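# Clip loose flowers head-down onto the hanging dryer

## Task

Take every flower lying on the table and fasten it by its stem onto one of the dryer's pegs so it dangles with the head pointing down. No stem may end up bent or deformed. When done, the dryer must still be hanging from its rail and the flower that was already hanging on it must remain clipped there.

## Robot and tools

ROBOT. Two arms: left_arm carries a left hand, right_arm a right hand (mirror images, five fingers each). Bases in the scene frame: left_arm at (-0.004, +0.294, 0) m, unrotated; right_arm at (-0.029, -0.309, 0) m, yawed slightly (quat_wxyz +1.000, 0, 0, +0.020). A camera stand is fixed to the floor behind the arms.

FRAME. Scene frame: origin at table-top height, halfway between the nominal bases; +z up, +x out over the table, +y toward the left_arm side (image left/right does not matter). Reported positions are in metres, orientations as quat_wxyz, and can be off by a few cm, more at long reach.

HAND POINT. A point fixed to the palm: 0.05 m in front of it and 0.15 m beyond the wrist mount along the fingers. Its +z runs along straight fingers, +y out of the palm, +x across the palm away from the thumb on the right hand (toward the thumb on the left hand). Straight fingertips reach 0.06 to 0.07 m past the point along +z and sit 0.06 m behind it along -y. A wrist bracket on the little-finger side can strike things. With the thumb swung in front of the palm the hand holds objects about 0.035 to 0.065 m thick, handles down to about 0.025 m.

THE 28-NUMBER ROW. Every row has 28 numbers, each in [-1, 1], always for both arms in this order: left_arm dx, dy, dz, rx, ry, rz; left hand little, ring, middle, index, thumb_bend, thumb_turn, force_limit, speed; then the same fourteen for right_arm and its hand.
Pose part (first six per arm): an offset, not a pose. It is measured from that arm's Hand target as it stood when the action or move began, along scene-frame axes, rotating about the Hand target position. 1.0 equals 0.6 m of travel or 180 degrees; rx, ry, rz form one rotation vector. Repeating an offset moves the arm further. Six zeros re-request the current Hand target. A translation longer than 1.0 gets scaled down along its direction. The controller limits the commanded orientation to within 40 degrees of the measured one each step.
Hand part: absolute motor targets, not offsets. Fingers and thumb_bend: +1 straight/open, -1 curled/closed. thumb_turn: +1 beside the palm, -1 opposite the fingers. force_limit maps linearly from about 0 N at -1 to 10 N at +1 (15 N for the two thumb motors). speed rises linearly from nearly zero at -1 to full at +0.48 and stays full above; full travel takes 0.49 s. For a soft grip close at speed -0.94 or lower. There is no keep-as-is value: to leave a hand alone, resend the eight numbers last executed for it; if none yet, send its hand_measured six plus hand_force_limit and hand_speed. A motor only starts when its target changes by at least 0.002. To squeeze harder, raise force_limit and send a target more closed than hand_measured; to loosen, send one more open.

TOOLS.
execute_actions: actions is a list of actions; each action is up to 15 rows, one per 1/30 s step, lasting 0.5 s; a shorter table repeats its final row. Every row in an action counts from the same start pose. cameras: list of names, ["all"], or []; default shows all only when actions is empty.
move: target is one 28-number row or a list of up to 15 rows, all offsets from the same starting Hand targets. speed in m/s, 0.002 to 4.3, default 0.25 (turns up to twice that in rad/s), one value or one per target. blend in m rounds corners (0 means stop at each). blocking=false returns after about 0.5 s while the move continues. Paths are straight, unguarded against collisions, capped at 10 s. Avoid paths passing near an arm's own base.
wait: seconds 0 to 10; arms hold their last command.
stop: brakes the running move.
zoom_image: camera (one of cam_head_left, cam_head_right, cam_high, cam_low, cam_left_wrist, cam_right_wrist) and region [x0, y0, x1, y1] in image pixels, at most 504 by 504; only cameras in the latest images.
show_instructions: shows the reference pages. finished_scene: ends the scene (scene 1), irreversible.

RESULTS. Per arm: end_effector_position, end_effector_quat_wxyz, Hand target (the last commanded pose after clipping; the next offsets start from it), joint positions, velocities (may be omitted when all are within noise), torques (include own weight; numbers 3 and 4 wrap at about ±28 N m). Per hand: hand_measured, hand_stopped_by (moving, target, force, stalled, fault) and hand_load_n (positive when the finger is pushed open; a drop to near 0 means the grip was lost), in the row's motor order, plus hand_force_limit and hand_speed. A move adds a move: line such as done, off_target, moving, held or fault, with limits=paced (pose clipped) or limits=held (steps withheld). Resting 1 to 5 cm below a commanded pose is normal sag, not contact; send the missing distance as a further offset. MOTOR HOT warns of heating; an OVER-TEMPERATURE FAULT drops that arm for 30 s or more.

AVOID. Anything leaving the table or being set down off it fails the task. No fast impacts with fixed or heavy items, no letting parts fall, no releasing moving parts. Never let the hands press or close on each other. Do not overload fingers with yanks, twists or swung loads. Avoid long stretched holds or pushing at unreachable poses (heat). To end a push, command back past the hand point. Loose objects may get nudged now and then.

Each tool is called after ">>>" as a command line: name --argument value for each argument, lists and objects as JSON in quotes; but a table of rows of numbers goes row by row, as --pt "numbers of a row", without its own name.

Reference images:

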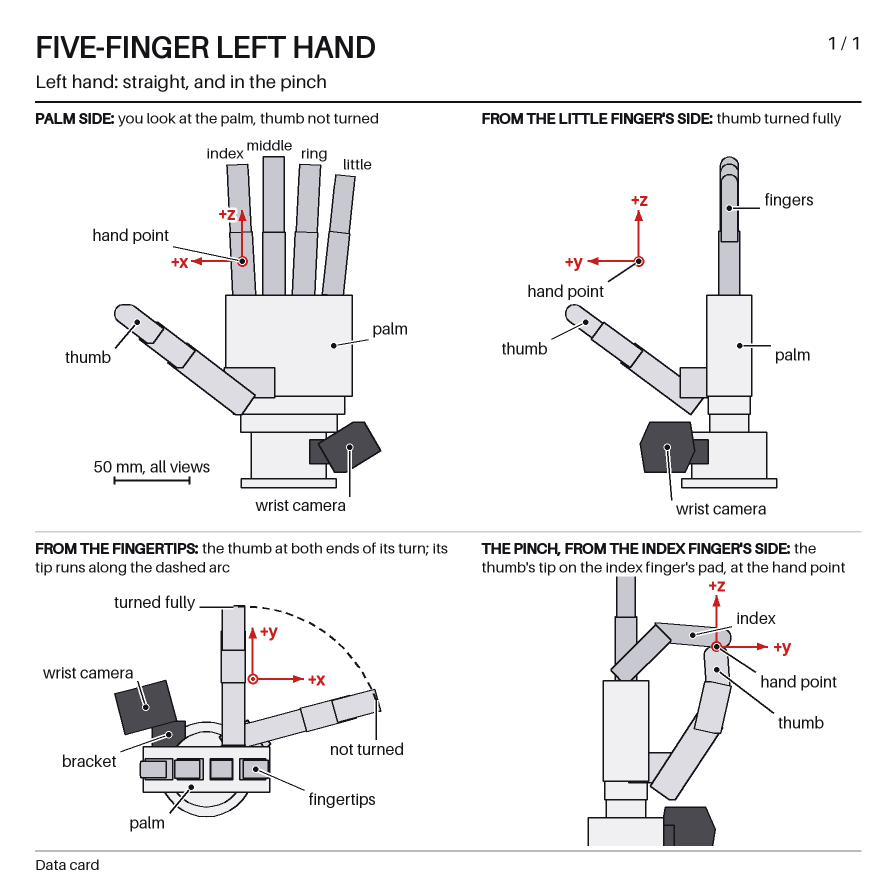

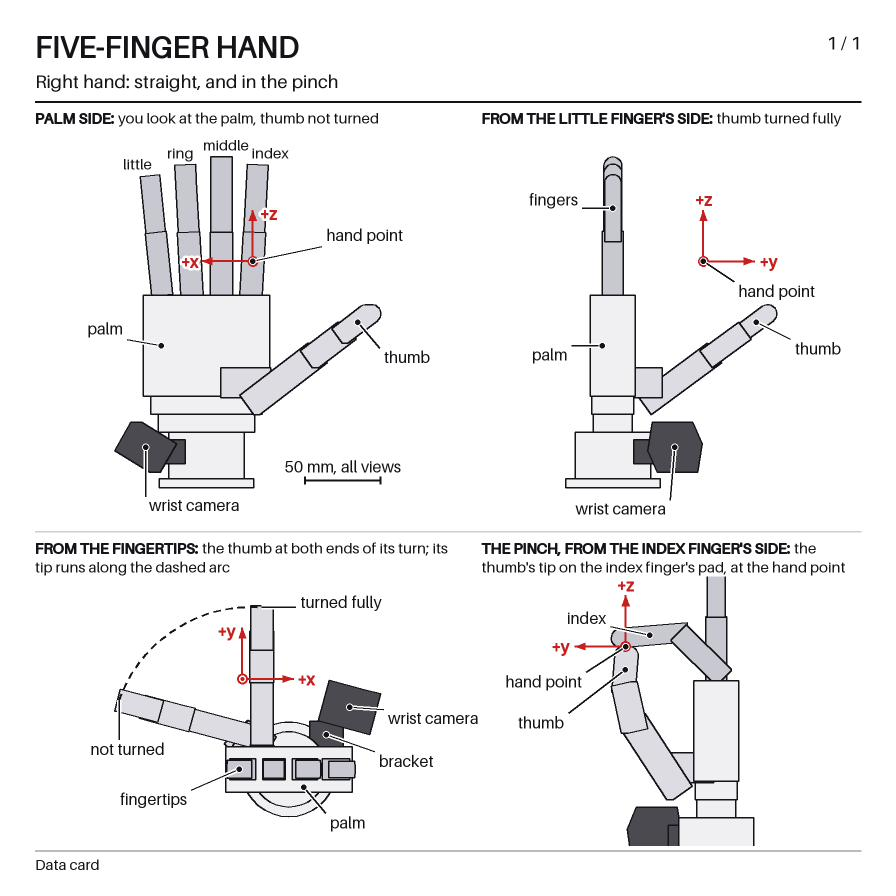

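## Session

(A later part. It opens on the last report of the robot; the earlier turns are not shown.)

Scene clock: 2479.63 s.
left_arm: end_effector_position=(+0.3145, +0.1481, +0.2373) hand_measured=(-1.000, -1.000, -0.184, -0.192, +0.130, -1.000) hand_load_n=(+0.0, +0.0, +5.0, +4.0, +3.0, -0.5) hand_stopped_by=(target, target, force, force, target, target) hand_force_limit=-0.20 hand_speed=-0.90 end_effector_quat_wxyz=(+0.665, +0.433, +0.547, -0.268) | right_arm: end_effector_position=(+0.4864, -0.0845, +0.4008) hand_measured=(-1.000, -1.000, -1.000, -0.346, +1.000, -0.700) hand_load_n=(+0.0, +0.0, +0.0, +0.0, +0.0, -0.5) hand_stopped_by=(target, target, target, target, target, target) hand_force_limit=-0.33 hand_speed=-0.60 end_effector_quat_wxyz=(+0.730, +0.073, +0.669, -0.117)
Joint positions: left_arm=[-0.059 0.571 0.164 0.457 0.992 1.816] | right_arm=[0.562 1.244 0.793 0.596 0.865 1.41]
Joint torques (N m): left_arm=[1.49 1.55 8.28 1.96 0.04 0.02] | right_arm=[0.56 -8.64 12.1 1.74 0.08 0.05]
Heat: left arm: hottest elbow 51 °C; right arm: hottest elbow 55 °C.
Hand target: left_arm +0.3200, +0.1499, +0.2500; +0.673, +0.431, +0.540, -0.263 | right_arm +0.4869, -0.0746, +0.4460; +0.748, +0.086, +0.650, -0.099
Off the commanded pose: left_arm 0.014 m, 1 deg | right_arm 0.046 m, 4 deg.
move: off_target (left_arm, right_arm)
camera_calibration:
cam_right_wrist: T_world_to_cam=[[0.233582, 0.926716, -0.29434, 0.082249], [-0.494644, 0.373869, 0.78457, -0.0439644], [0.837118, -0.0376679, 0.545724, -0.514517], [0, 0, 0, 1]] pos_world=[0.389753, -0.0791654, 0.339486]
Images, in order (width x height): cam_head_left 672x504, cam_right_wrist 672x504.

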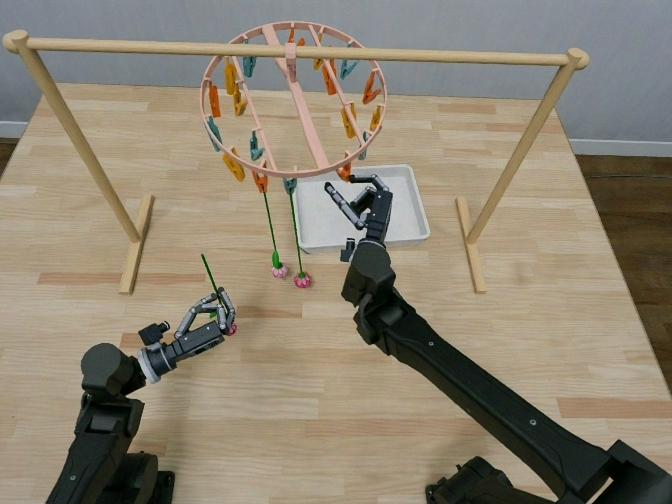

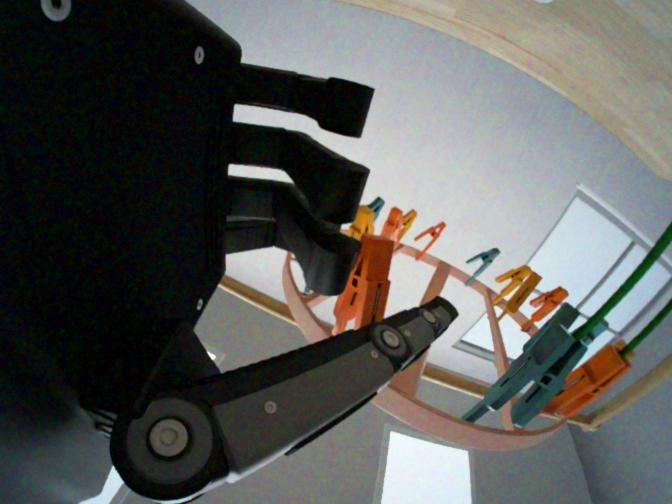

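>>> move --pt "0 0 0 0 0 0 -1 -1 -0.5 -0.5 0.13 -1 -0.2 -0.9 0.0 -0.01 -0.16 0 0 0 -1 -1 -1 -0.35 1.0 -0.7 -0.33 -0.6" --pt "0 0 0 0 0 0 -1 -1 -0.5 -0.5 0.13 -1 -0.2 -0.9 0.01 -0.016 -0.15 0 0 0.0667 -1 -1 -1 -0.35 1.0 -0.7 -0.33 -0.6" --speed 0.08 --cameras '["cam_head_left", "cam_right_wrist"]'

>>> zoom_image --camera "cam_head_left" --region '[275, 140, 375, 215]'

Scene clock: 2502.50 s.
left_arm: end_effector_position=(+0.3145, +0.1481, +0.2373) hand_measured=(-1.000, -1.000, -0.184, -0.192, +0.130, -1.000) hand_load_n=(+0.0, +0.0, +5.5, +4.5, +3.0, -0.5) hand_stopped_by=(target, target, force, force, target, target) hand_force_limit=-0.20 hand_speed=-0.90 end_effector_quat_wxyz=(+0.665, +0.433, +0.547, -0.268) | right_arm: end_effector_position=(+0.4949, -0.0738, +0.3512) hand_measured=(-1.000, -1.000, -1.000, -0.346, +1.000, -0.700) hand_load_n=(+0.0, +0.0, +0.0, +0.0, +0.0, +0.0) hand_stopped_by=(target, target, target, target, target, target) hand_force_limit=-0.33 hand_speed=-0.60 end_effector_quat_wxyz=(+0.753, +0.010, +0.657, -0.019)
Joint positions: left_arm=[-0.059 0.571 0.164 0.457 0.992 1.816] | right_arm=[0.462 1.344 0.693 0.811 0.537 1.479]
Joint torques (N m): left_arm=[1.55 1.61 8.28 1.98 0.04 0.02] | right_arm=[-1.32 -9.23 5.97 2.24 -0.07 0.2]
Heat: left arm: hottest elbow 51 °C; right arm: hottest elbow 55 °C.
Hand target: left_arm +0.3200, +0.1499, +0.2500; +0.673, +0.431, +0.540, -0.263 | right_arm +0.4929, -0.0842, +0.3559; +0.755, +0.018, +0.656, -0.020
Off the commanded pose: left_arm 0.014 m, 1 deg | right_arm 0.012 m, 1 deg.
move: off_target (left_arm, right_arm)
camera_calibration:
cam_right_wrist: T_world_to_cam=[[0.0256692, 0.966271, -0.256246, 0.148234], [-0.601881, 0.219602, 0.767798, 0.042849], [0.798173, 0.134521, 0.587217, -0.476729], [0, 0, 0, 1]] pos_world=[0.402497, -0.0885138, 0.285028]
Images, in order (width x height): cam_head_left 672x504, cam_right_wrist 672x504.

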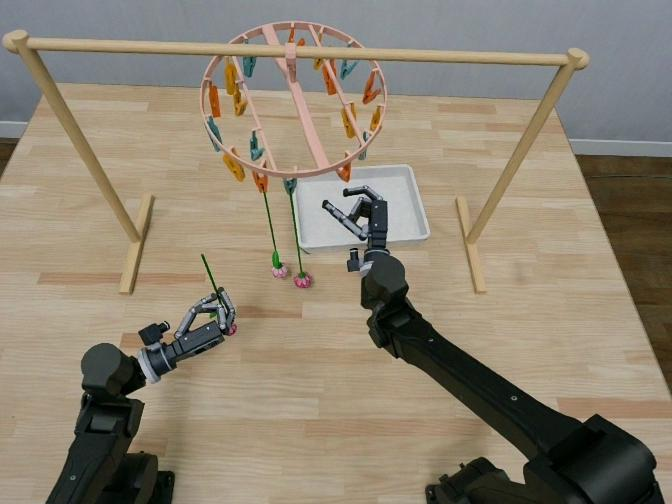

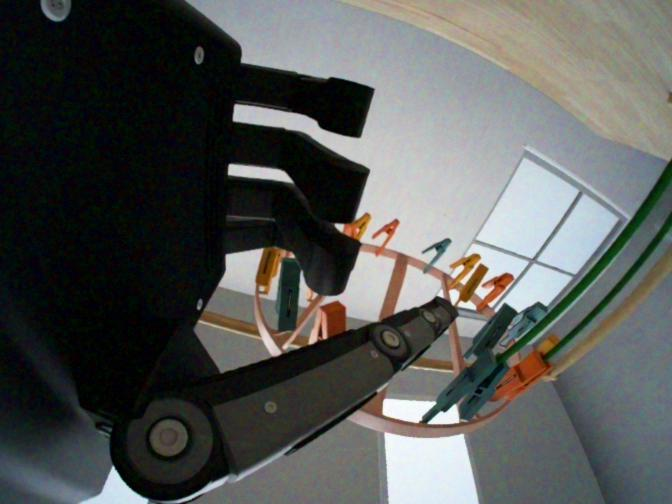

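Scaled by 5.040 from the camera's 672x504 image, which has a finer 960x720 frame.

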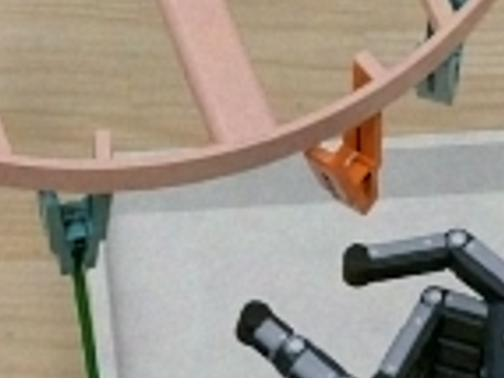

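>>> move --pt "0 0 0 0 0 0 -1 -1 -0.5 -0.5 0.13 -1 -0.2 -0.9 -0.0033 -0.02 0.01 0 0 0 -1 -1 -1 -0.35 1.0 -0.7 -0.33 -0.6" --pt "0 0 0 0 0 0 -1 -1 -0.5 -0.5 0.13 -1 -0.2 -0.9 -0.0033 -0.02 0.145 0 0 0.0 -1 -1 -1 -0.35 1.0 -0.7 -0.33 -0.6" --speed 0.06 --cameras '["cam_head_left", "cam_right_wrist"]'

>>> zoom_image --camera "cam_head_left" --region '[275, 140, 375, 215]'

>>> zoom_image --camera "cam_right_wrist" --region '[280, 150, 540, 345]'

Scene clock: 2513.23 s.
left_arm: end_effector_position=(+0.3145, +0.1481, +0.2373) hand_measured=(-1.000, -1.000, -0.184, -0.192, +0.130, -1.000) hand_load_n=(+0.0, +0.0, +5.5, +4.0, +2.5, -0.5) hand_stopped_by=(target, target, force, force, target, target) hand_force_limit=-0.20 hand_speed=-0.90 end_effector_quat_wxyz=(+0.665, +0.433, +0.547, -0.268) | right_arm: end_effector_position=(+0.4830, -0.0912, +0.3956) hand_measured=(-1.000, -1.000, -1.000, -0.346, +1.000, -0.700) hand_load_n=(+0.0, +0.0, +0.0, +0.0, +0.0, +0.0) hand_stopped_by=(target, target, target, target, target, target) hand_force_limit=-0.33 hand_speed=-0.60 end_effector_quat_wxyz=(+0.734, -0.002, +0.679, -0.029)
Joint positions: left_arm=[-0.059 0.571 0.164 0.457 0.992 1.816] | right_arm=[0.436 1.171 0.739 0.521 0.511 1.485]
Joint torques (N m): left_arm=[1.55 1.61 8.28 1.98 0.04 0.02] | right_arm=[-1.79 -7.77 12.4 1.99 -0.09 0.07]
Heat: left arm: hottest elbow 51 °C; right arm: hottest elbow 54 °C.
Hand target: left_arm +0.3200, +0.1499, +0.2500; +0.673, +0.431, +0.540, -0.263 | right_arm +0.4910, -0.0962, +0.4429; +0.755, +0.018, +0.656, -0.020
Off the commanded pose: left_arm 0.014 m, 1 deg | right_arm 0.048 m, 4 deg.
move: off_target (left_arm, right_arm)
camera_calibration:
cam_right_wrist: T_world_to_cam=[[0.00935471, 0.958046, -0.286461, 0.195779], [-0.555086, 0.243258, 0.795427, -0.0259847], [0.83174, 0.15157, 0.534074, -0.484659], [0, 0, 0, 1]] pos_world=[0.386855, -0.107785, 0.335596]
Images, in order (width x height): cam_head_left 672x504, cam_right_wrist 672x504.

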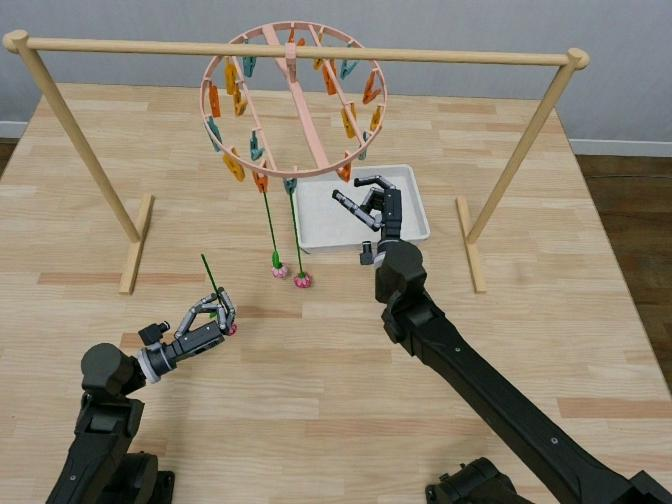

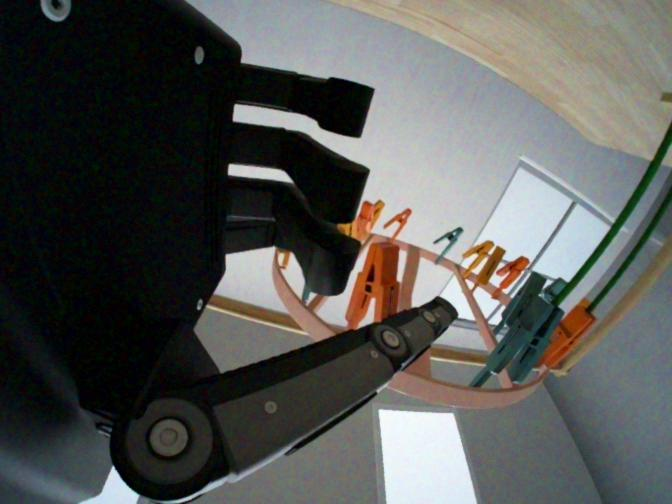

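Scaled by 5.040 from the camera's 672x504 image, which has a finer 960x720 frame.

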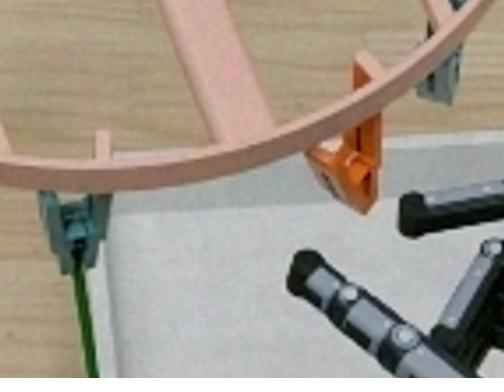

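Scaled by 1.938 from the camera's 672x504 image, which has a finer 960x720 frame.

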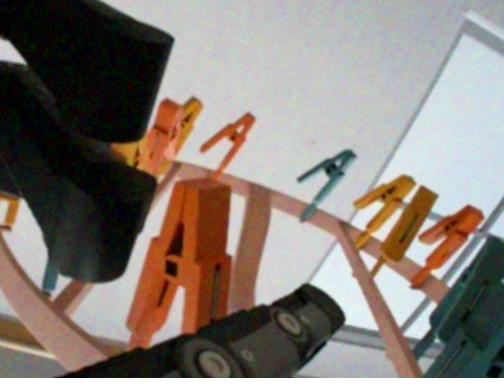

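>>> move --pt "0 0 0 0 0 0 -1 -1 -0.5 -0.5 0.13 -1 -0.2 -0.9 0.015 0.038 0.01 0 0 0 -1 -1 -1 -0.35 1.0 -0.7 -0.33 -0.6" --speed 0.06 --cameras '["cam_head_left"]'

>>> zoom_image --camera "cam_head_left" --region '[275, 140, 375, 215]'

Scene clock: 2520.43 s.
left_arm: end_effector_position=(+0.3145, +0.1481, +0.2373) hand_measured=(-1.000, -1.000, -0.184, -0.192, +0.130, -1.000) hand_load_n=(+0.0, +0.5, +5.0, +4.5, +3.0, -0.5) hand_stopped_by=(target, target, force, force, target, target) hand_force_limit=-0.20 hand_speed=-0.90 end_effector_quat_wxyz=(+0.665, +0.433, +0.547, -0.268) | right_arm: end_effector_position=(+0.4928, -0.0856, +0.4153) hand_measured=(-1.000, -1.000, -1.000, -0.346, +1.000, -0.700) hand_load_n=(+0.0, +0.0, +0.0, +0.0, +0.0, -0.5) hand_stopped_by=(target, target, target, target, target, target) hand_force_limit=-0.33 hand_speed=-0.60 end_effector_quat_wxyz=(+0.741, +0.012, +0.671, -0.032)
Joint positions: left_arm=[-0.059 0.571 0.164 0.457 0.992 1.816] | right_arm=[0.45 1.196 0.793 0.519 0.549 1.485]
Joint torques (N m): left_arm=[1.55 1.61 8.28 1.98 0.04 0.02] | right_arm=[0.44 -6.12 12.57 2.14 0.13 0.06]
Heat: left arm: hottest elbow 51 °C; right arm: hottest elbow 56 °C.
Hand target: left_arm +0.3200, +0.1499, +0.2500; +0.673, +0.431, +0.540, -0.263 | right_arm +0.4999, -0.0734, +0.4490; +0.755, +0.018, +0.656, -0.020
Off the commanded pose: left_arm 0.014 m, 1 deg | right_arm 0.037 m, 3 deg.
move: off_target (left_arm, right_arm)
Images, in order (width x height): cam_head_left 672x504.

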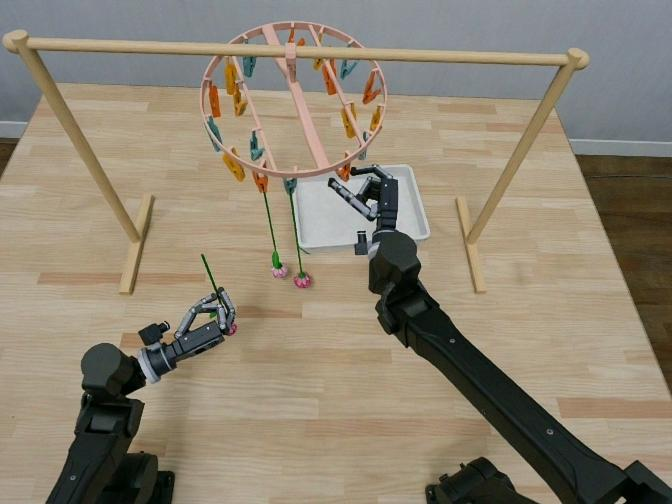

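Scaled by 5.040 from the camera's 672x504 image, which has a finer 960x720 frame.

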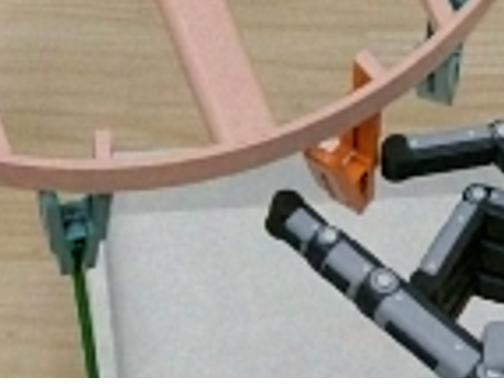

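>>> move --pt "0 0 0 0 0 0 -1 -1 -0.5 -0.5 0.13 -1 -0.2 -0.9 -0.006 0.0 0.044 0 0 0 -1 -1 -1 -0.35 1.0 -0.7 -0.33 -0.6" --speed 0.06 --cameras '["cam_head_left", "cam_head_right", "cam_right_wrist"]'

>>> zoom_image --camera "cam_head_left" --region '[275, 140, 375, 215]'

>>> zoom_image --camera "cam_head_right" --region '[265, 140, 365, 215]'

>>> zoom_image --camera "cam_right_wrist" --region '[280, 150, 540, 345]'

Scene clock: 2525.97 s.
left_arm: end_effector_position=(+0.3145, +0.1481, +0.2373) hand_measured=(-1.000, -1.000, -0.184, -0.192, +0.130, -1.000) hand_load_n=(+0.0, +0.0, +5.0, +4.0, +3.0, -0.5) hand_stopped_by=(target, target, force, force, target, target) hand_force_limit=-0.20 hand_speed=-0.90 end_effector_quat_wxyz=(+0.665, +0.433, +0.547, -0.268) | right_arm: end_effector_position=(+0.4974, -0.0825, +0.4251) hand_measured=(-1.000, -1.000, -1.000, -0.346, +1.000, -0.700) hand_load_n=(+0.0, +0.0, +0.0, +0.0, +0.0, +0.0) hand_stopped_by=(target, target, target, target, target, target) hand_force_limit=-0.33 hand_speed=-0.60 end_effector_quat_wxyz=(+0.732, +0.008, +0.680, -0.037)
Joint positions: left_arm=[-0.059 0.571 0.164 0.457 0.992 1.816] | right_arm=[0.452 1.188 0.836 0.441 0.552 1.485]
Joint torques (N m): left_arm=[1.44 1.61 8.27 1.98 0.04 0.02] | right_arm=[0.56 -7.77 12.78 2.19 0.09 0.07]
Heat: left arm: hottest elbow 51 °C; right arm: hottest elbow 56 °C.
Hand target: left_arm +0.3200, +0.1499, +0.2500; +0.673, +0.431, +0.540, -0.263 | right_arm +0.4964, -0.0734, +0.4750; +0.754, +0.017, +0.656, -0.020
Off the commanded pose: left_arm 0.014 m, 1 deg | right_arm 0.051 m, 4 deg.
move: off_target (left_arm, right_arm)
camera_calibration:
cam_right_wrist: T_world_to_cam=[[0.0323699, 0.958412, -0.283545, 0.183033], [-0.547313, 0.254376, 0.797334, -0.0473114], [0.836302, 0.129378, 0.532785, -0.517234], [0, 0, 0, 1]] pos_world=[0.400745, -0.0964669, 0.365196]
Images, in order (width x height): cam_head_left 672x504, cam_head_right 672x504, cam_right_wrist 672x504.

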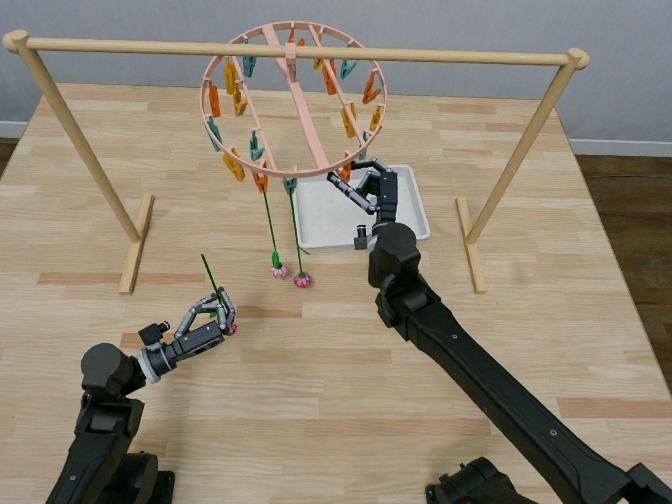

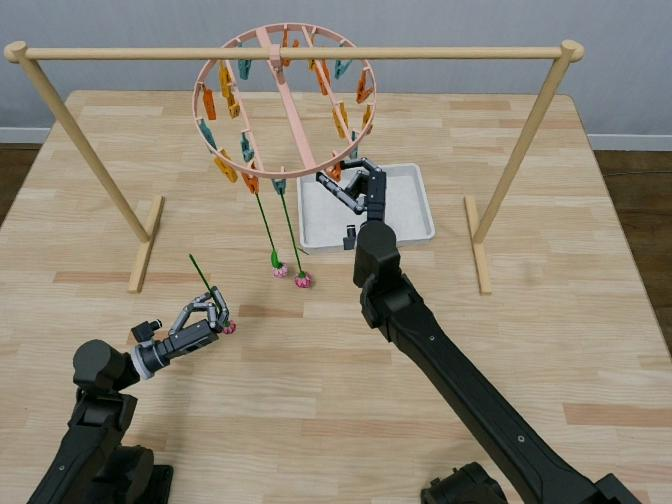

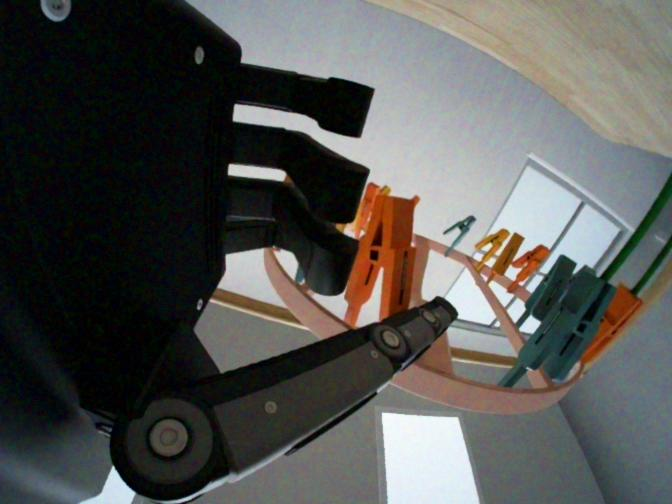

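Scaled by 5.040 from the camera's 672x504 image, which has a finer 960x720 frame.

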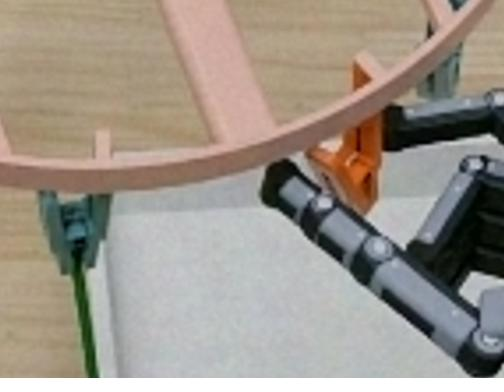

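Scaled by 5.040 from the camera's 672x504 image, which has a finer 960x720 frame.

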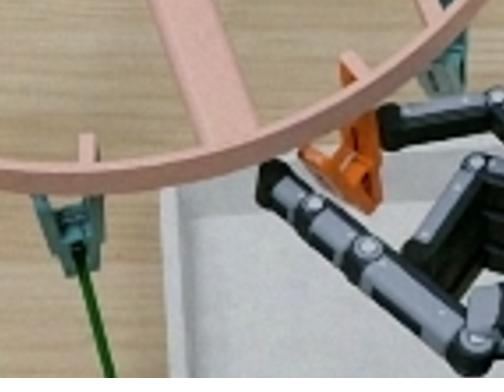

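Scaled by 1.938 from the camera's 672x504 image, which has a finer 960x720 frame.

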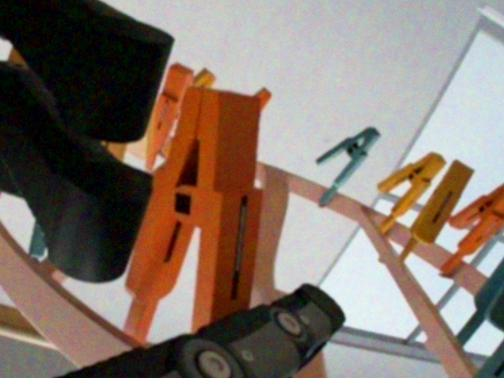

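>>> move --pt "0 0 0 0 0 0 -1 -1 -0.5 -0.5 0.13 -1 -0.2 -0.9 -0.01 0.0 0.006 0 0 0 -1 -1 -1 -0.35 1.0 -0.7 -0.33 -0.6" --speed 0.04 --cameras '["cam_head_left", "cam_right_wrist"]'

>>> zoom_image --camera "cam_head_left" --region '[275, 140, 375, 215]'

>>> zoom_image --camera "cam_right_wrist" --region '[280, 150, 540, 345]'

Scene clock: 2536.63 s.
left_arm: end_effector_position=(+0.3145, +0.1481, +0.2373) hand_measured=(-1.000, -1.000, -0.184, -0.192, +0.130, -1.000) hand_load_n=(+0.0, +0.0, +5.5, +4.0, +3.0, -0.5) hand_stopped_by=(target, target, force, force, target, target) hand_force_limit=-0.20 hand_speed=-0.90 end_effector_quat_wxyz=(+0.665, +0.433, +0.547, -0.268) | right_arm: end_effector_position=(+0.4931, -0.0815, +0.4290) hand_measured=(-1.000, -1.000, -1.000, -0.346, +1.000, -0.700) hand_load_n=(+0.0, +0.0, +0.0, +0.0, +0.0, +0.0) hand_stopped_by=(target, target, target, target, target, target) hand_force_limit=-0.33 hand_speed=-0.60 end_effector_quat_wxyz=(+0.733, +0.008, +0.680, -0.037)
Joint positions: left_arm=[-0.059 0.571 0.164 0.457 0.992 1.816] | right_arm=[0.46 1.174 0.836 0.428 0.56 1.485]
Joint torques (N m): left_arm=[1.55 1.61 8.27 1.96 0.04 0.02] | right_arm=[0.62 -7.77 12.49 1.94 0.08 0.05]
Heat: left arm: hottest elbow 51 °C; right arm: hottest elbow 59 °C.
Hand target: left_arm +0.3200, +0.1499, +0.2500; +0.673, +0.431, +0.540, -0.263 | right_arm +0.4903, -0.0734, +0.4788; +0.755, +0.017, +0.656, -0.020
Off the commanded pose: left_arm 0.014 m, 1 deg | right_arm 0.050 m, 4 deg.
move: off_target (left_arm, right_arm)
camera_calibration:
cam_right_wrist: T_world_to_cam=[[0.0321546, 0.958675, -0.282679, 0.183111], [-0.547708, 0.25348, 0.797348, -0.052962], [0.836051, 0.129187, 0.533225, -0.515926], [0, 0, 0, 1]] pos_world=[0.396445, -0.095468, 0.369095]
Images, in order (width x height): cam_head_left 672x504, cam_right_wrist 672x504.

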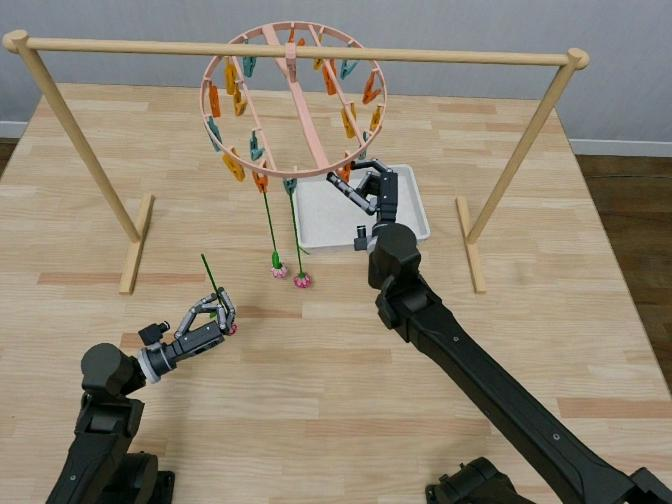

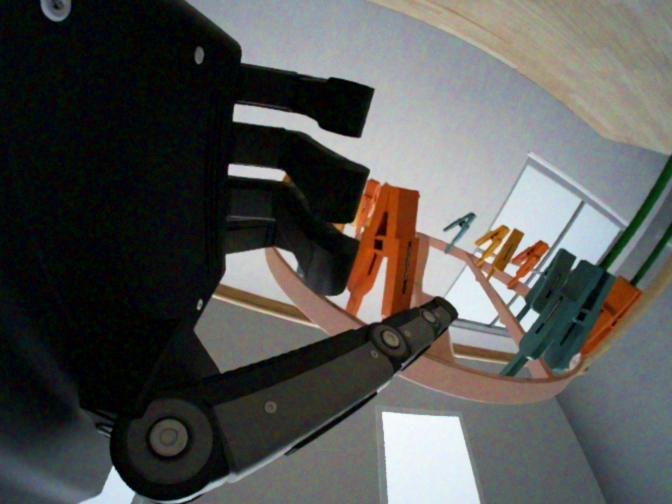

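Scaled by 5.040 from the camera's 672x504 image, which has a finer 960x720 frame.

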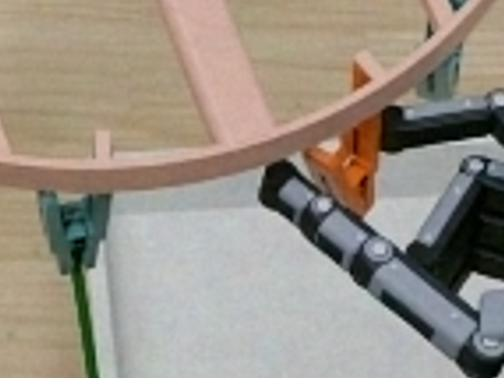

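Scaled by 1.938 from the camera's 672x504 image, which has a finer 960x720 frame.

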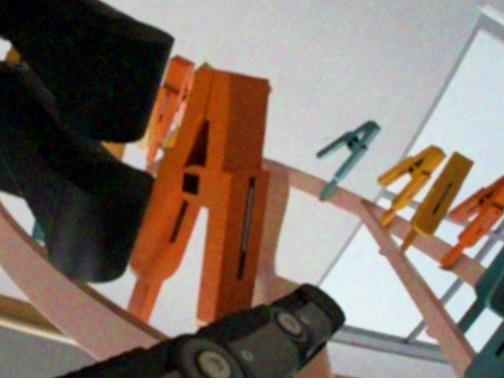

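>>> execute_actions --actions '[[[0,0,0,0,0,0,-1,-1,-0.5,-0.5,0.13,-1,-0.2,-0.9,0.0,0.0,0.0,0,0,0,-1,-1,-1,-0.35,0.4,-0.7,-0.45,-0.93]],[[0,0,0,0,0,0,-1,-1,-0.5,-0.5,0.13,-1,-0.2,-0.9,0.0,0.0,0.0,0,0,0,-1,-1,-1,-0.35,0.4,-0.7,-0.45,-0.93]],[[0,0,0,0,0,0,-1,-1,-0.5,-0.5,0.13,-1,-0.2,-0.9,0.0,0.0,0.0,0,0,0,-1,-1,-1,-0.35,0.4,-0.7,-0.45,-0.93]],[[0,0,0,0,0,0,-1,-1,-0.5,-0.5,0.13,-1,-0.2,-0.9,0.0,0.0,0.0,0,0,0,-1,-1,-1,-0.35,0.4,-0.7,-0.45,-0.93]],[[0,0,0,0,0,0,-1,-1,-0.5,-0.5,0.13,-1,-0.2,-0.9,0.0,0.0,0.0,0,0,0,-1,-1,-1,-0.35,0.4,-0.7,-0.45,-0.93]]]' --cameras '["cam_right_wrist", "cam_head_left"]'

>>> zoom_image --camera "cam_head_left" --region '[275, 140, 375, 215]'

>>> zoom_image --camera "cam_right_wrist" --region '[330, 180, 460, 310]'

Scene clock: 2546.13 s.
left_arm: end_effector_position=(+0.3145, +0.1481, +0.2373) hand_measured=(-1.000, -1.000, -0.184, -0.192, +0.130, -1.000) hand_load_n=(+0.0, +0.0, +5.0, +4.5, +3.0, -0.5) hand_stopped_by=(target, target, force, force, target, target) hand_force_limit=-0.20 hand_speed=-0.90 end_effector_quat_wxyz=(+0.665, +0.433, +0.547, -0.268) | right_arm: end_effector_position=(+0.4931, -0.0816, +0.4290) hand_measured=(-1.000, -1.000, -1.000, -0.346, +0.800, -0.700) hand_load_n=(+0.0, +0.0, +0.0, +2.5, +4.0, -0.5) hand_stopped_by=(target, target, target, target, force, target) hand_force_limit=-0.45 hand_speed=-0.93 end_effector_quat_wxyz=(+0.733, +0.008, +0.680, -0.037)
Joint positions: left_arm=[-0.059 0.571 0.164 0.457 0.992 1.816] | right_arm=[0.46 1.174 0.836 0.428 0.56 1.485]
Joint torques (N m): left_arm=[1.49 1.61 8.27 1.96 0.04 0.02] | right_arm=[0.56 -8.06 12.44 1.98 0.11 0.07]
Heat: left arm: hottest elbow 51 °C; right arm: hottest elbow 61 °C.
Hand target: left_arm +0.3200, +0.1499, +0.2500; +0.673, +0.431, +0.540, -0.263 | right_arm +0.4903, -0.0735, +0.4789; +0.755, +0.018, +0.656, -0.020
Off the commanded pose: left_arm 0.014 m, 1 deg | right_arm 0.051 m, 4 deg.
Step readings (end_effector_position of left_arm | right_arm):
0: (+0.3145, +0.1481, +0.2373) | (+0.4931, -0.0816, +0.4290)
1: (+0.3145, +0.1481, +0.2373) | (+0.4931, -0.0816, +0.4290)
2: (+0.3145, +0.1481, +0.2373) | (+0.4931, -0.0816, +0.4290)
4: (+0.3145, +0.1481, +0.2373) | (+0.4931, -0.0816, +0.4290)
8: (+0.3145, +0.1481, +0.2373) | (+0.4931, -0.0816, +0.4290)
15: (+0.3145, +0.1481, +0.2373) | (+0.4931, -0.0816, +0.4290)
16: (+0.3145, +0.1481, +0.2373) | (+0.4931, -0.0816, +0.4290)
17: (+0.3145, +0.1481, +0.2373) | (+0.4931, -0.0816, +0.4290)
19: (+0.3145, +0.1481, +0.2373) | (+0.4931, -0.0816, +0.4290)
23: (+0.3145, +0.1481, +0.2373) | (+0.4931, -0.0816, +0.4290)
30: (+0.3145, +0.1481, +0.2373) | (+0.4931, -0.0816, +0.4290)
31: (+0.3145, +0.1481, +0.2373) | (+0.4931, -0.0816, +0.4290)
32: (+0.3145, +0.1481, +0.2373) | (+0.4931, -0.0816, +0.4290)
34: (+0.3145, +0.1481, +0.2373) | (+0.4931, -0.0816, +0.4290)
38: (+0.3145, +0.1481, +0.2373) | (+0.4931, -0.0816, +0.4290)
45: (+0.3145, +0.1481, +0.2373) | (+0.4931, -0.0816, +0.4290)
46: (+0.3145, +0.1481, +0.2373) | (+0.4931, -0.0816, +0.4290)
47: (+0.3145, +0.1481, +0.2373) | (+0.4931, -0.0816, +0.4290)
49: (+0.3145, +0.1481, +0.2373) | (+0.4931, -0.0816, +0.4290)
53: (+0.3145, +0.1481, +0.2373) | (+0.4931, -0.0816, +0.4290)
60: (+0.3145, +0.1481, +0.2373) | (+0.4931, -0.0816, +0.4290)
61: (+0.3145, +0.1481, +0.2373) | (+0.4931, -0.0816, +0.4290)
62: (+0.3145, +0.1481, +0.2373) | (+0.4931, -0.0816, +0.4290)
64: (+0.3145, +0.1481, +0.2373) | (+0.4931, -0.0816, +0.4290)
68: (+0.3145, +0.1481, +0.2373) | (+0.4931, -0.0816, +0.4290)
75: (+0.3145, +0.1481, +0.2373) | (+0.4931, -0.0816, +0.4290)
camera_calibration:
cam_right_wrist: T_world_to_cam=[[0.0324463, 0.958687, -0.282607, 0.183065], [-0.547595, 0.253592, 0.79739, -0.0529865], [0.836114, 0.128882, 0.5332, -0.515958], [0, 0, 0, 1]] pos_world=[0.396445, -0.0955678, 0.369095]
Images, in order (width x height): cam_head_left 672x504, cam_right_wrist 672x504.

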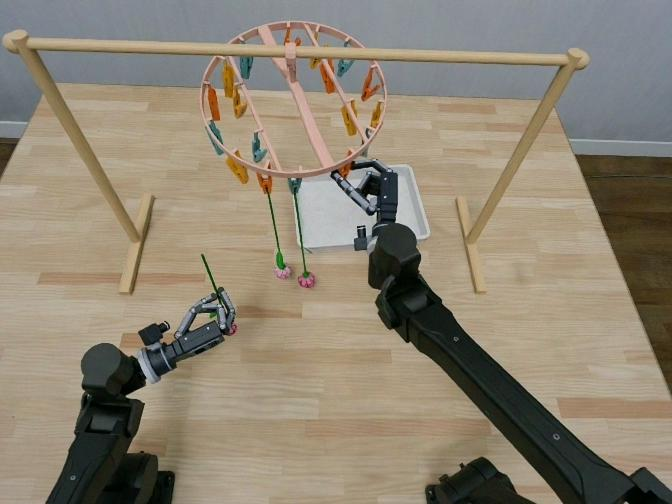

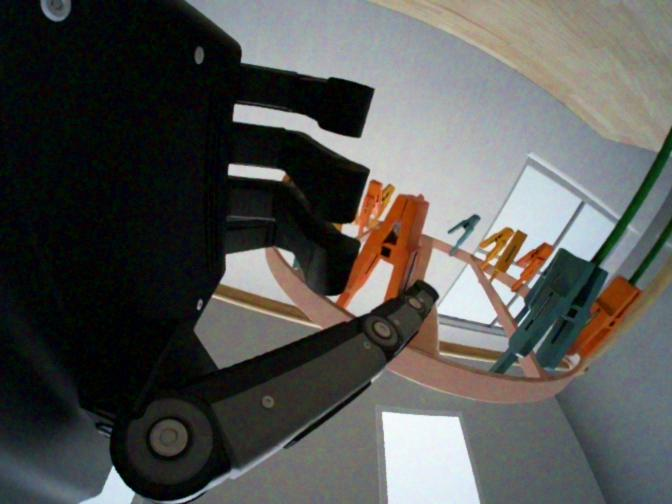

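Scaled by 5.040 from the camera's 672x504 image, which has a finer 960x720 frame.

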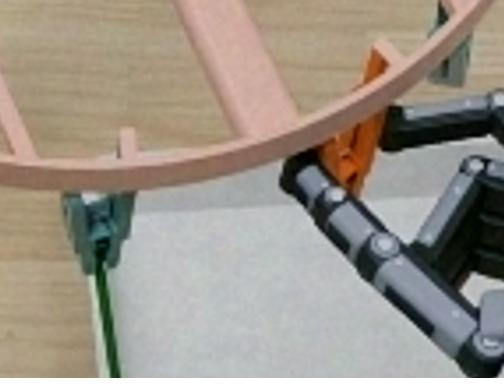

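Scaled by 3.877 from the camera's 672x504 image, which has a finer 960x720 frame.

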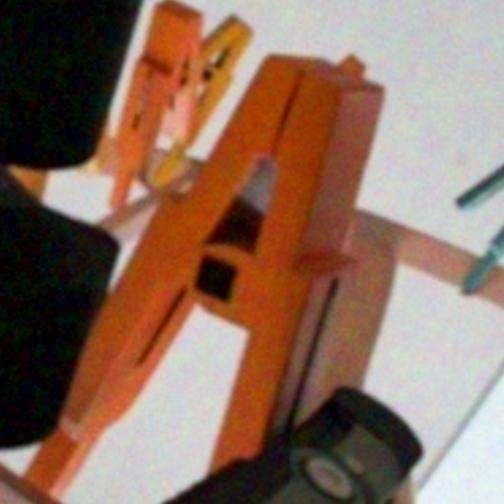

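>>> execute_actions --actions '[[[0,0,0,0,0,0,-1,-1,-0.5,-0.5,0.13,-1,-0.2,-0.9,0.0,0.0,0.0,0,0,0,-1,-1,-1,-0.35,0.38,-0.7,0.0,-0.93]],[[0,0,0,0,0,0,-1,-1,-0.5,-0.5,0.13,-1,-0.2,-0.9,0.0,0.0,0.0,0,0,0,-1,-1,-1,-0.35,0.38,-0.7,0.0,-0.93]],[[0,0,0,0,0,0,-1,-1,-0.5,-0.5,0.13,-1,-0.2,-0.9,0.0,0.0,0.0,0,0,0,-1,-1,-1,-0.35,0.38,-0.7,0.0,-0.93]]]' --cameras '["cam_right_wrist", "cam_head_left"]'

>>> zoom_image --camera "cam_right_wrist" --region '[330, 180, 460, 310]'

Scene clock: 2552.97 s.
left_arm: end_effector_position=(+0.3145, +0.1481, +0.2373) hand_measured=(-1.000, -1.000, -0.184, -0.192, +0.130, -1.000) hand_load_n=(+0.0, +0.0, +5.5, +4.5, +3.0, -0.5) hand_stopped_by=(target, target, force, force, target, target) hand_force_limit=-0.20 hand_speed=-0.90 end_effector_quat_wxyz=(+0.665, +0.433, +0.547, -0.268) | right_arm: end_effector_position=(+0.4931, -0.0816, +0.4290) hand_measured=(-1.000, -1.000, -1.000, -0.344, +0.782, -0.700) hand_load_n=(+0.0, +0.0, +0.0, +4.5, +7.5, +0.0) hand_stopped_by=(target, target, target, target, force, target) hand_force_limit=0.00 hand_speed=-0.93 end_effector_quat_wxyz=(+0.733, +0.008, +0.680, -0.037)
Joint positions: left_arm=[-0.059 0.571 0.164 0.457 0.992 1.816] | right_arm=[0.46 1.174 0.836 0.428 0.56 1.485]
Joint torques (N m): left_arm=[1.49 1.61 8.28 1.96 0.04 0.02] | right_arm=[0.09 -8 12.48 2.28 0.05 0.02]
Heat: left arm: hottest elbow 51 °C; right arm: hottest elbow 62 °C.
Hand target: left_arm +0.3200, +0.1499, +0.2500; +0.673, +0.431, +0.540, -0.263 | right_arm +0.4903, -0.0735, +0.4789; +0.755, +0.018, +0.656, -0.020
Off the commanded pose: left_arm 0.014 m, 1 deg | right_arm 0.051 m, 4 deg.
Step readings (end_effector_position of left_arm | right_arm):
0: (+0.3145, +0.1481, +0.2373) | (+0.4931, -0.0816, +0.4290)
1: (+0.3145, +0.1481, +0.2373) | (+0.4931, -0.0816, +0.4290)
2: (+0.3145, +0.1481, +0.2373) | (+0.4931, -0.0816, +0.4290)
4: (+0.3145, +0.1481, +0.2373) | (+0.4931, -0.0816, +0.4290)
8: (+0.3145, +0.1481, +0.2373) | (+0.4931, -0.0816, +0.4290)
15: (+0.3145, +0.1481, +0.2373) | (+0.4931, -0.0816, +0.4290)
16: (+0.3145, +0.1481, +0.2373) | (+0.4931, -0.0816, +0.4290)
17: (+0.3145, +0.1481, +0.2373) | (+0.4931, -0.0816, +0.4290)
19: (+0.3145, +0.1481, +0.2373) | (+0.4931, -0.0816, +0.4290)
23: (+0.3145, +0.1481, +0.2373) | (+0.4931, -0.0816, +0.4290)
30: (+0.3145, +0.1481, +0.2373) | (+0.4931, -0.0816, +0.4290)
31: (+0.3145, +0.1481, +0.2373) | (+0.4931, -0.0816, +0.4290)
32: (+0.3145, +0.1481, +0.2373) | (+0.4931, -0.0816, +0.4290)
34: (+0.3145, +0.1481, +0.2373) | (+0.4931, -0.0816, +0.4290)
38: (+0.3145, +0.1481, +0.2373) | (+0.4931, -0.0816, +0.4290)
45: (+0.3145, +0.1481, +0.2373) | (+0.4931, -0.0816, +0.4290)
camera_calibration:
cam_right_wrist: T_world_to_cam=[[0.0324463, 0.958687, -0.282607, 0.183065], [-0.547595, 0.253592, 0.79739, -0.0529865], [0.836114, 0.128882, 0.5332, -0.515958], [0, 0, 0, 1]] pos_world=[0.396445, -0.0955678, 0.369095]
Images, in order (width x height): cam_head_left 672x504, cam_right_wrist 672x504.

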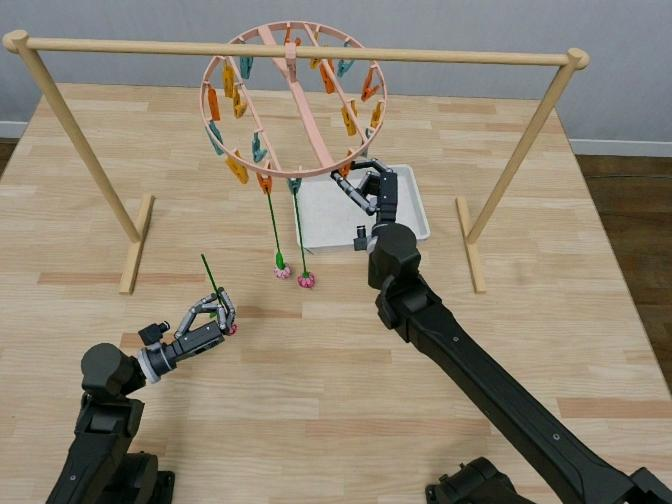

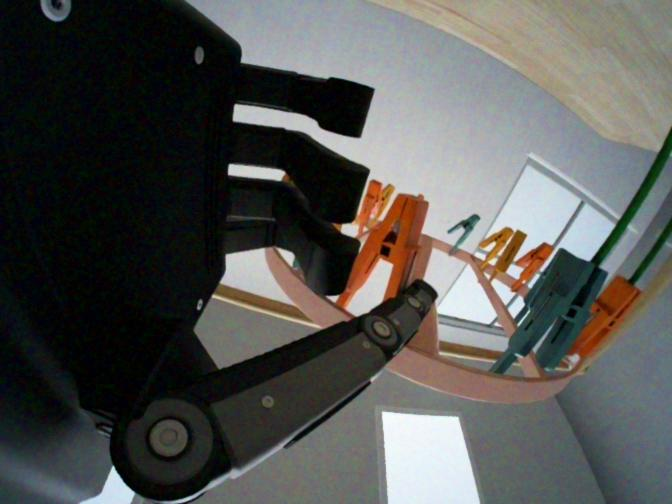

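Scaled by 3.877 from the camera's 672x504 image, which has a finer 960x720 frame.

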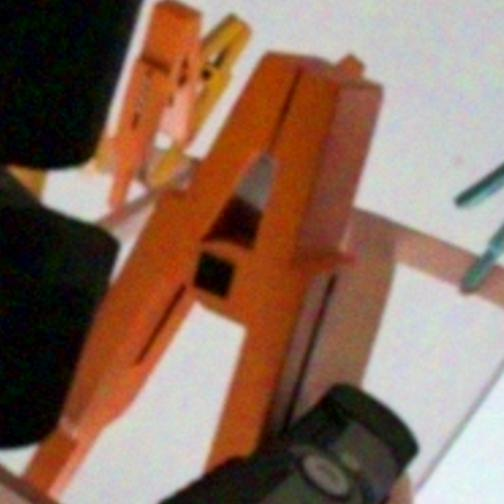

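>>> execute_actions --actions '[[[0,0,0,0,0,0,-1,-1,-0.5,-0.5,0.13,-1,-0.2,-0.9,0.0,0.0,0.0,0,0,0,-1,-1,-1,-0.35,0.36,-0.7,0.35,-0.93]],[[0,0,0,0,0,0,-1,-1,-0.5,-0.5,0.13,-1,-0.2,-0.9,0.0,0.0,0.0,0,0,0,-1,-1,-1,-0.35,0.36,-0.7,0.35,-0.93]],[[0,0,0,0,0,0,-1,-1,-0.5,-0.5,0.13,-1,-0.2,-0.9,0.0,0.0,0.0,0,0,0,-1,-1,-1,-0.35,0.36,-0.7,0.35,-0.93]]]' --cameras '["cam_right_wrist", "cam_head_left"]'

>>> zoom_image --camera "cam_right_wrist" --region '[330, 180, 460, 310]'

Scene clock: 2561.40 s.
left_arm: end_effector_position=(+0.3145, +0.1481, +0.2373) hand_measured=(-1.000, -1.000, -0.184, -0.192, +0.130, -1.000) hand_load_n=(+0.0, +0.0, +5.0, +4.5, +2.5, -0.5) hand_stopped_by=(target, target, force, force, target, target) hand_force_limit=-0.20 hand_speed=-0.90 end_effector_quat_wxyz=(+0.665, +0.433, +0.547, -0.268) | right_arm: end_effector_position=(+0.4931, -0.0816, +0.4290) hand_measured=(-1.000, -1.000, -1.000, -0.344, +0.752, -0.700) hand_load_n=(+0.0, +0.0, +0.0, +5.5, +10.0, +0.0) hand_stopped_by=(target, target, target, target, force, target) hand_force_limit=0.35 hand_speed=-0.93 end_effector_quat_wxyz=(+0.733, +0.008, +0.680, -0.037)
Joint positions: left_arm=[-0.059 0.571 0.164 0.457 0.992 1.816] | right_arm=[0.46 1.174 0.836 0.428 0.56 1.485]
Joint torques (N m): left_arm=[1.49 1.55 8.28 1.98 0.04 0.02] | right_arm=[0.15 -7.71 12.42 2.04 0.07 0.09]
Heat: left arm: hottest elbow 51 °C; right arm: hottest elbow 62 °C.
Hand target: left_arm +0.3200, +0.1499, +0.2500; +0.673, +0.431, +0.540, -0.263 | right_arm +0.4903, -0.0735, +0.4789; +0.755, +0.018, +0.656, -0.020
Off the commanded pose: left_arm 0.014 m, 1 deg | right_arm 0.051 m, 4 deg.
Step readings (end_effector_position of left_arm | right_arm):
0: (+0.3145, +0.1481, +0.2373) | (+0.4931, -0.0816, +0.4290)
1: (+0.3145, +0.1481, +0.2373) | (+0.4931, -0.0816, +0.4290)
2: (+0.3145, +0.1481, +0.2373) | (+0.4931, -0.0816, +0.4290)
4: (+0.3145, +0.1481, +0.2373) | (+0.4931, -0.0816, +0.4290)
8: (+0.3145, +0.1481, +0.2373) | (+0.4931, -0.0816, +0.4290)
15: (+0.3145, +0.1481, +0.2373) | (+0.4931, -0.0816, +0.4290)
16: (+0.3145, +0.1481, +0.2373) | (+0.4931, -0.0816, +0.4290)
17: (+0.3145, +0.1481, +0.2373) | (+0.4931, -0.0816, +0.4290)
19: (+0.3145, +0.1481, +0.2373) | (+0.4931, -0.0816, +0.4290)
23: (+0.3145, +0.1481, +0.2373) | (+0.4931, -0.0816, +0.4290)
30: (+0.3145, +0.1481, +0.2373) | (+0.4931, -0.0816, +0.4290)
31: (+0.3145, +0.1481, +0.2373) | (+0.4931, -0.0816, +0.4290)
32: (+0.3145, +0.1481, +0.2373) | (+0.4931, -0.0816, +0.4290)
34: (+0.3145, +0.1481, +0.2373) | (+0.4931, -0.0816, +0.4290)
38: (+0.3145, +0.1481, +0.2373) | (+0.4931, -0.0816, +0.4290)
45: (+0.3145, +0.1481, +0.2373) | (+0.4931, -0.0816, +0.4290)
camera_calibration:
cam_right_wrist: T_world_to_cam=[[0.0324463, 0.958687, -0.282607, 0.183065], [-0.547595, 0.253592, 0.79739, -0.0529865], [0.836114, 0.128882, 0.5332, -0.515958], [0, 0, 0, 1]] pos_world=[0.396445, -0.0955678, 0.369095]
Images, in order (width x height): cam_head_left 672x504, cam_right_wrist 672x504.

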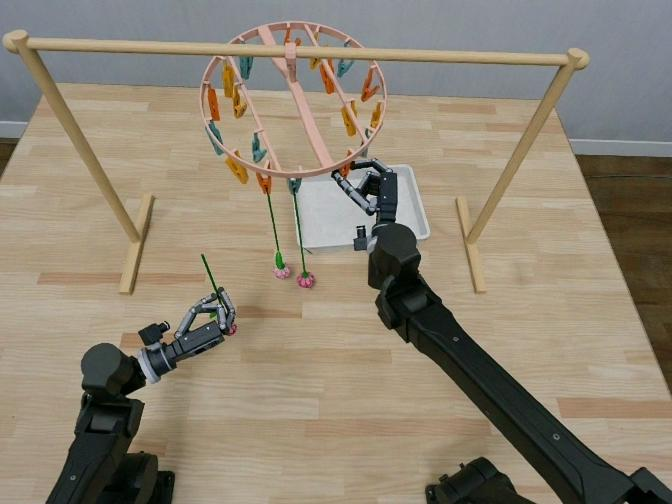

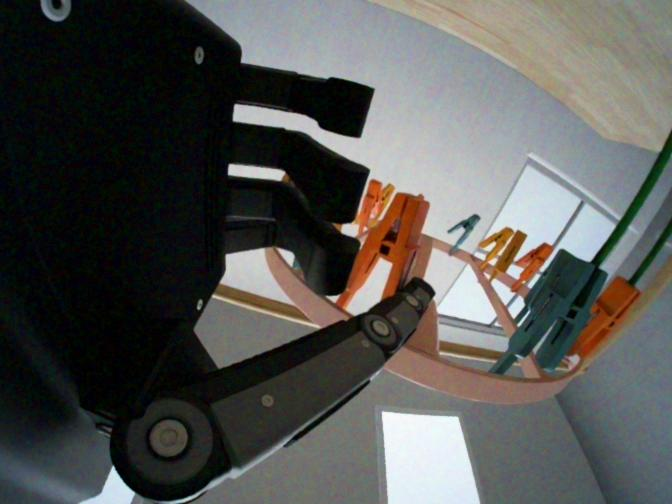

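Scaled by 3.877 from the camera's 672x504 image, which has a finer 960x720 frame.

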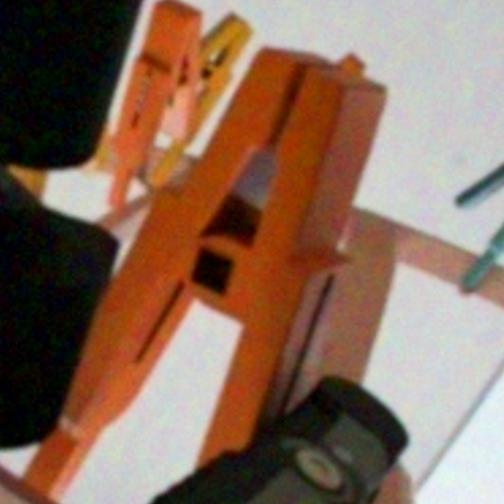

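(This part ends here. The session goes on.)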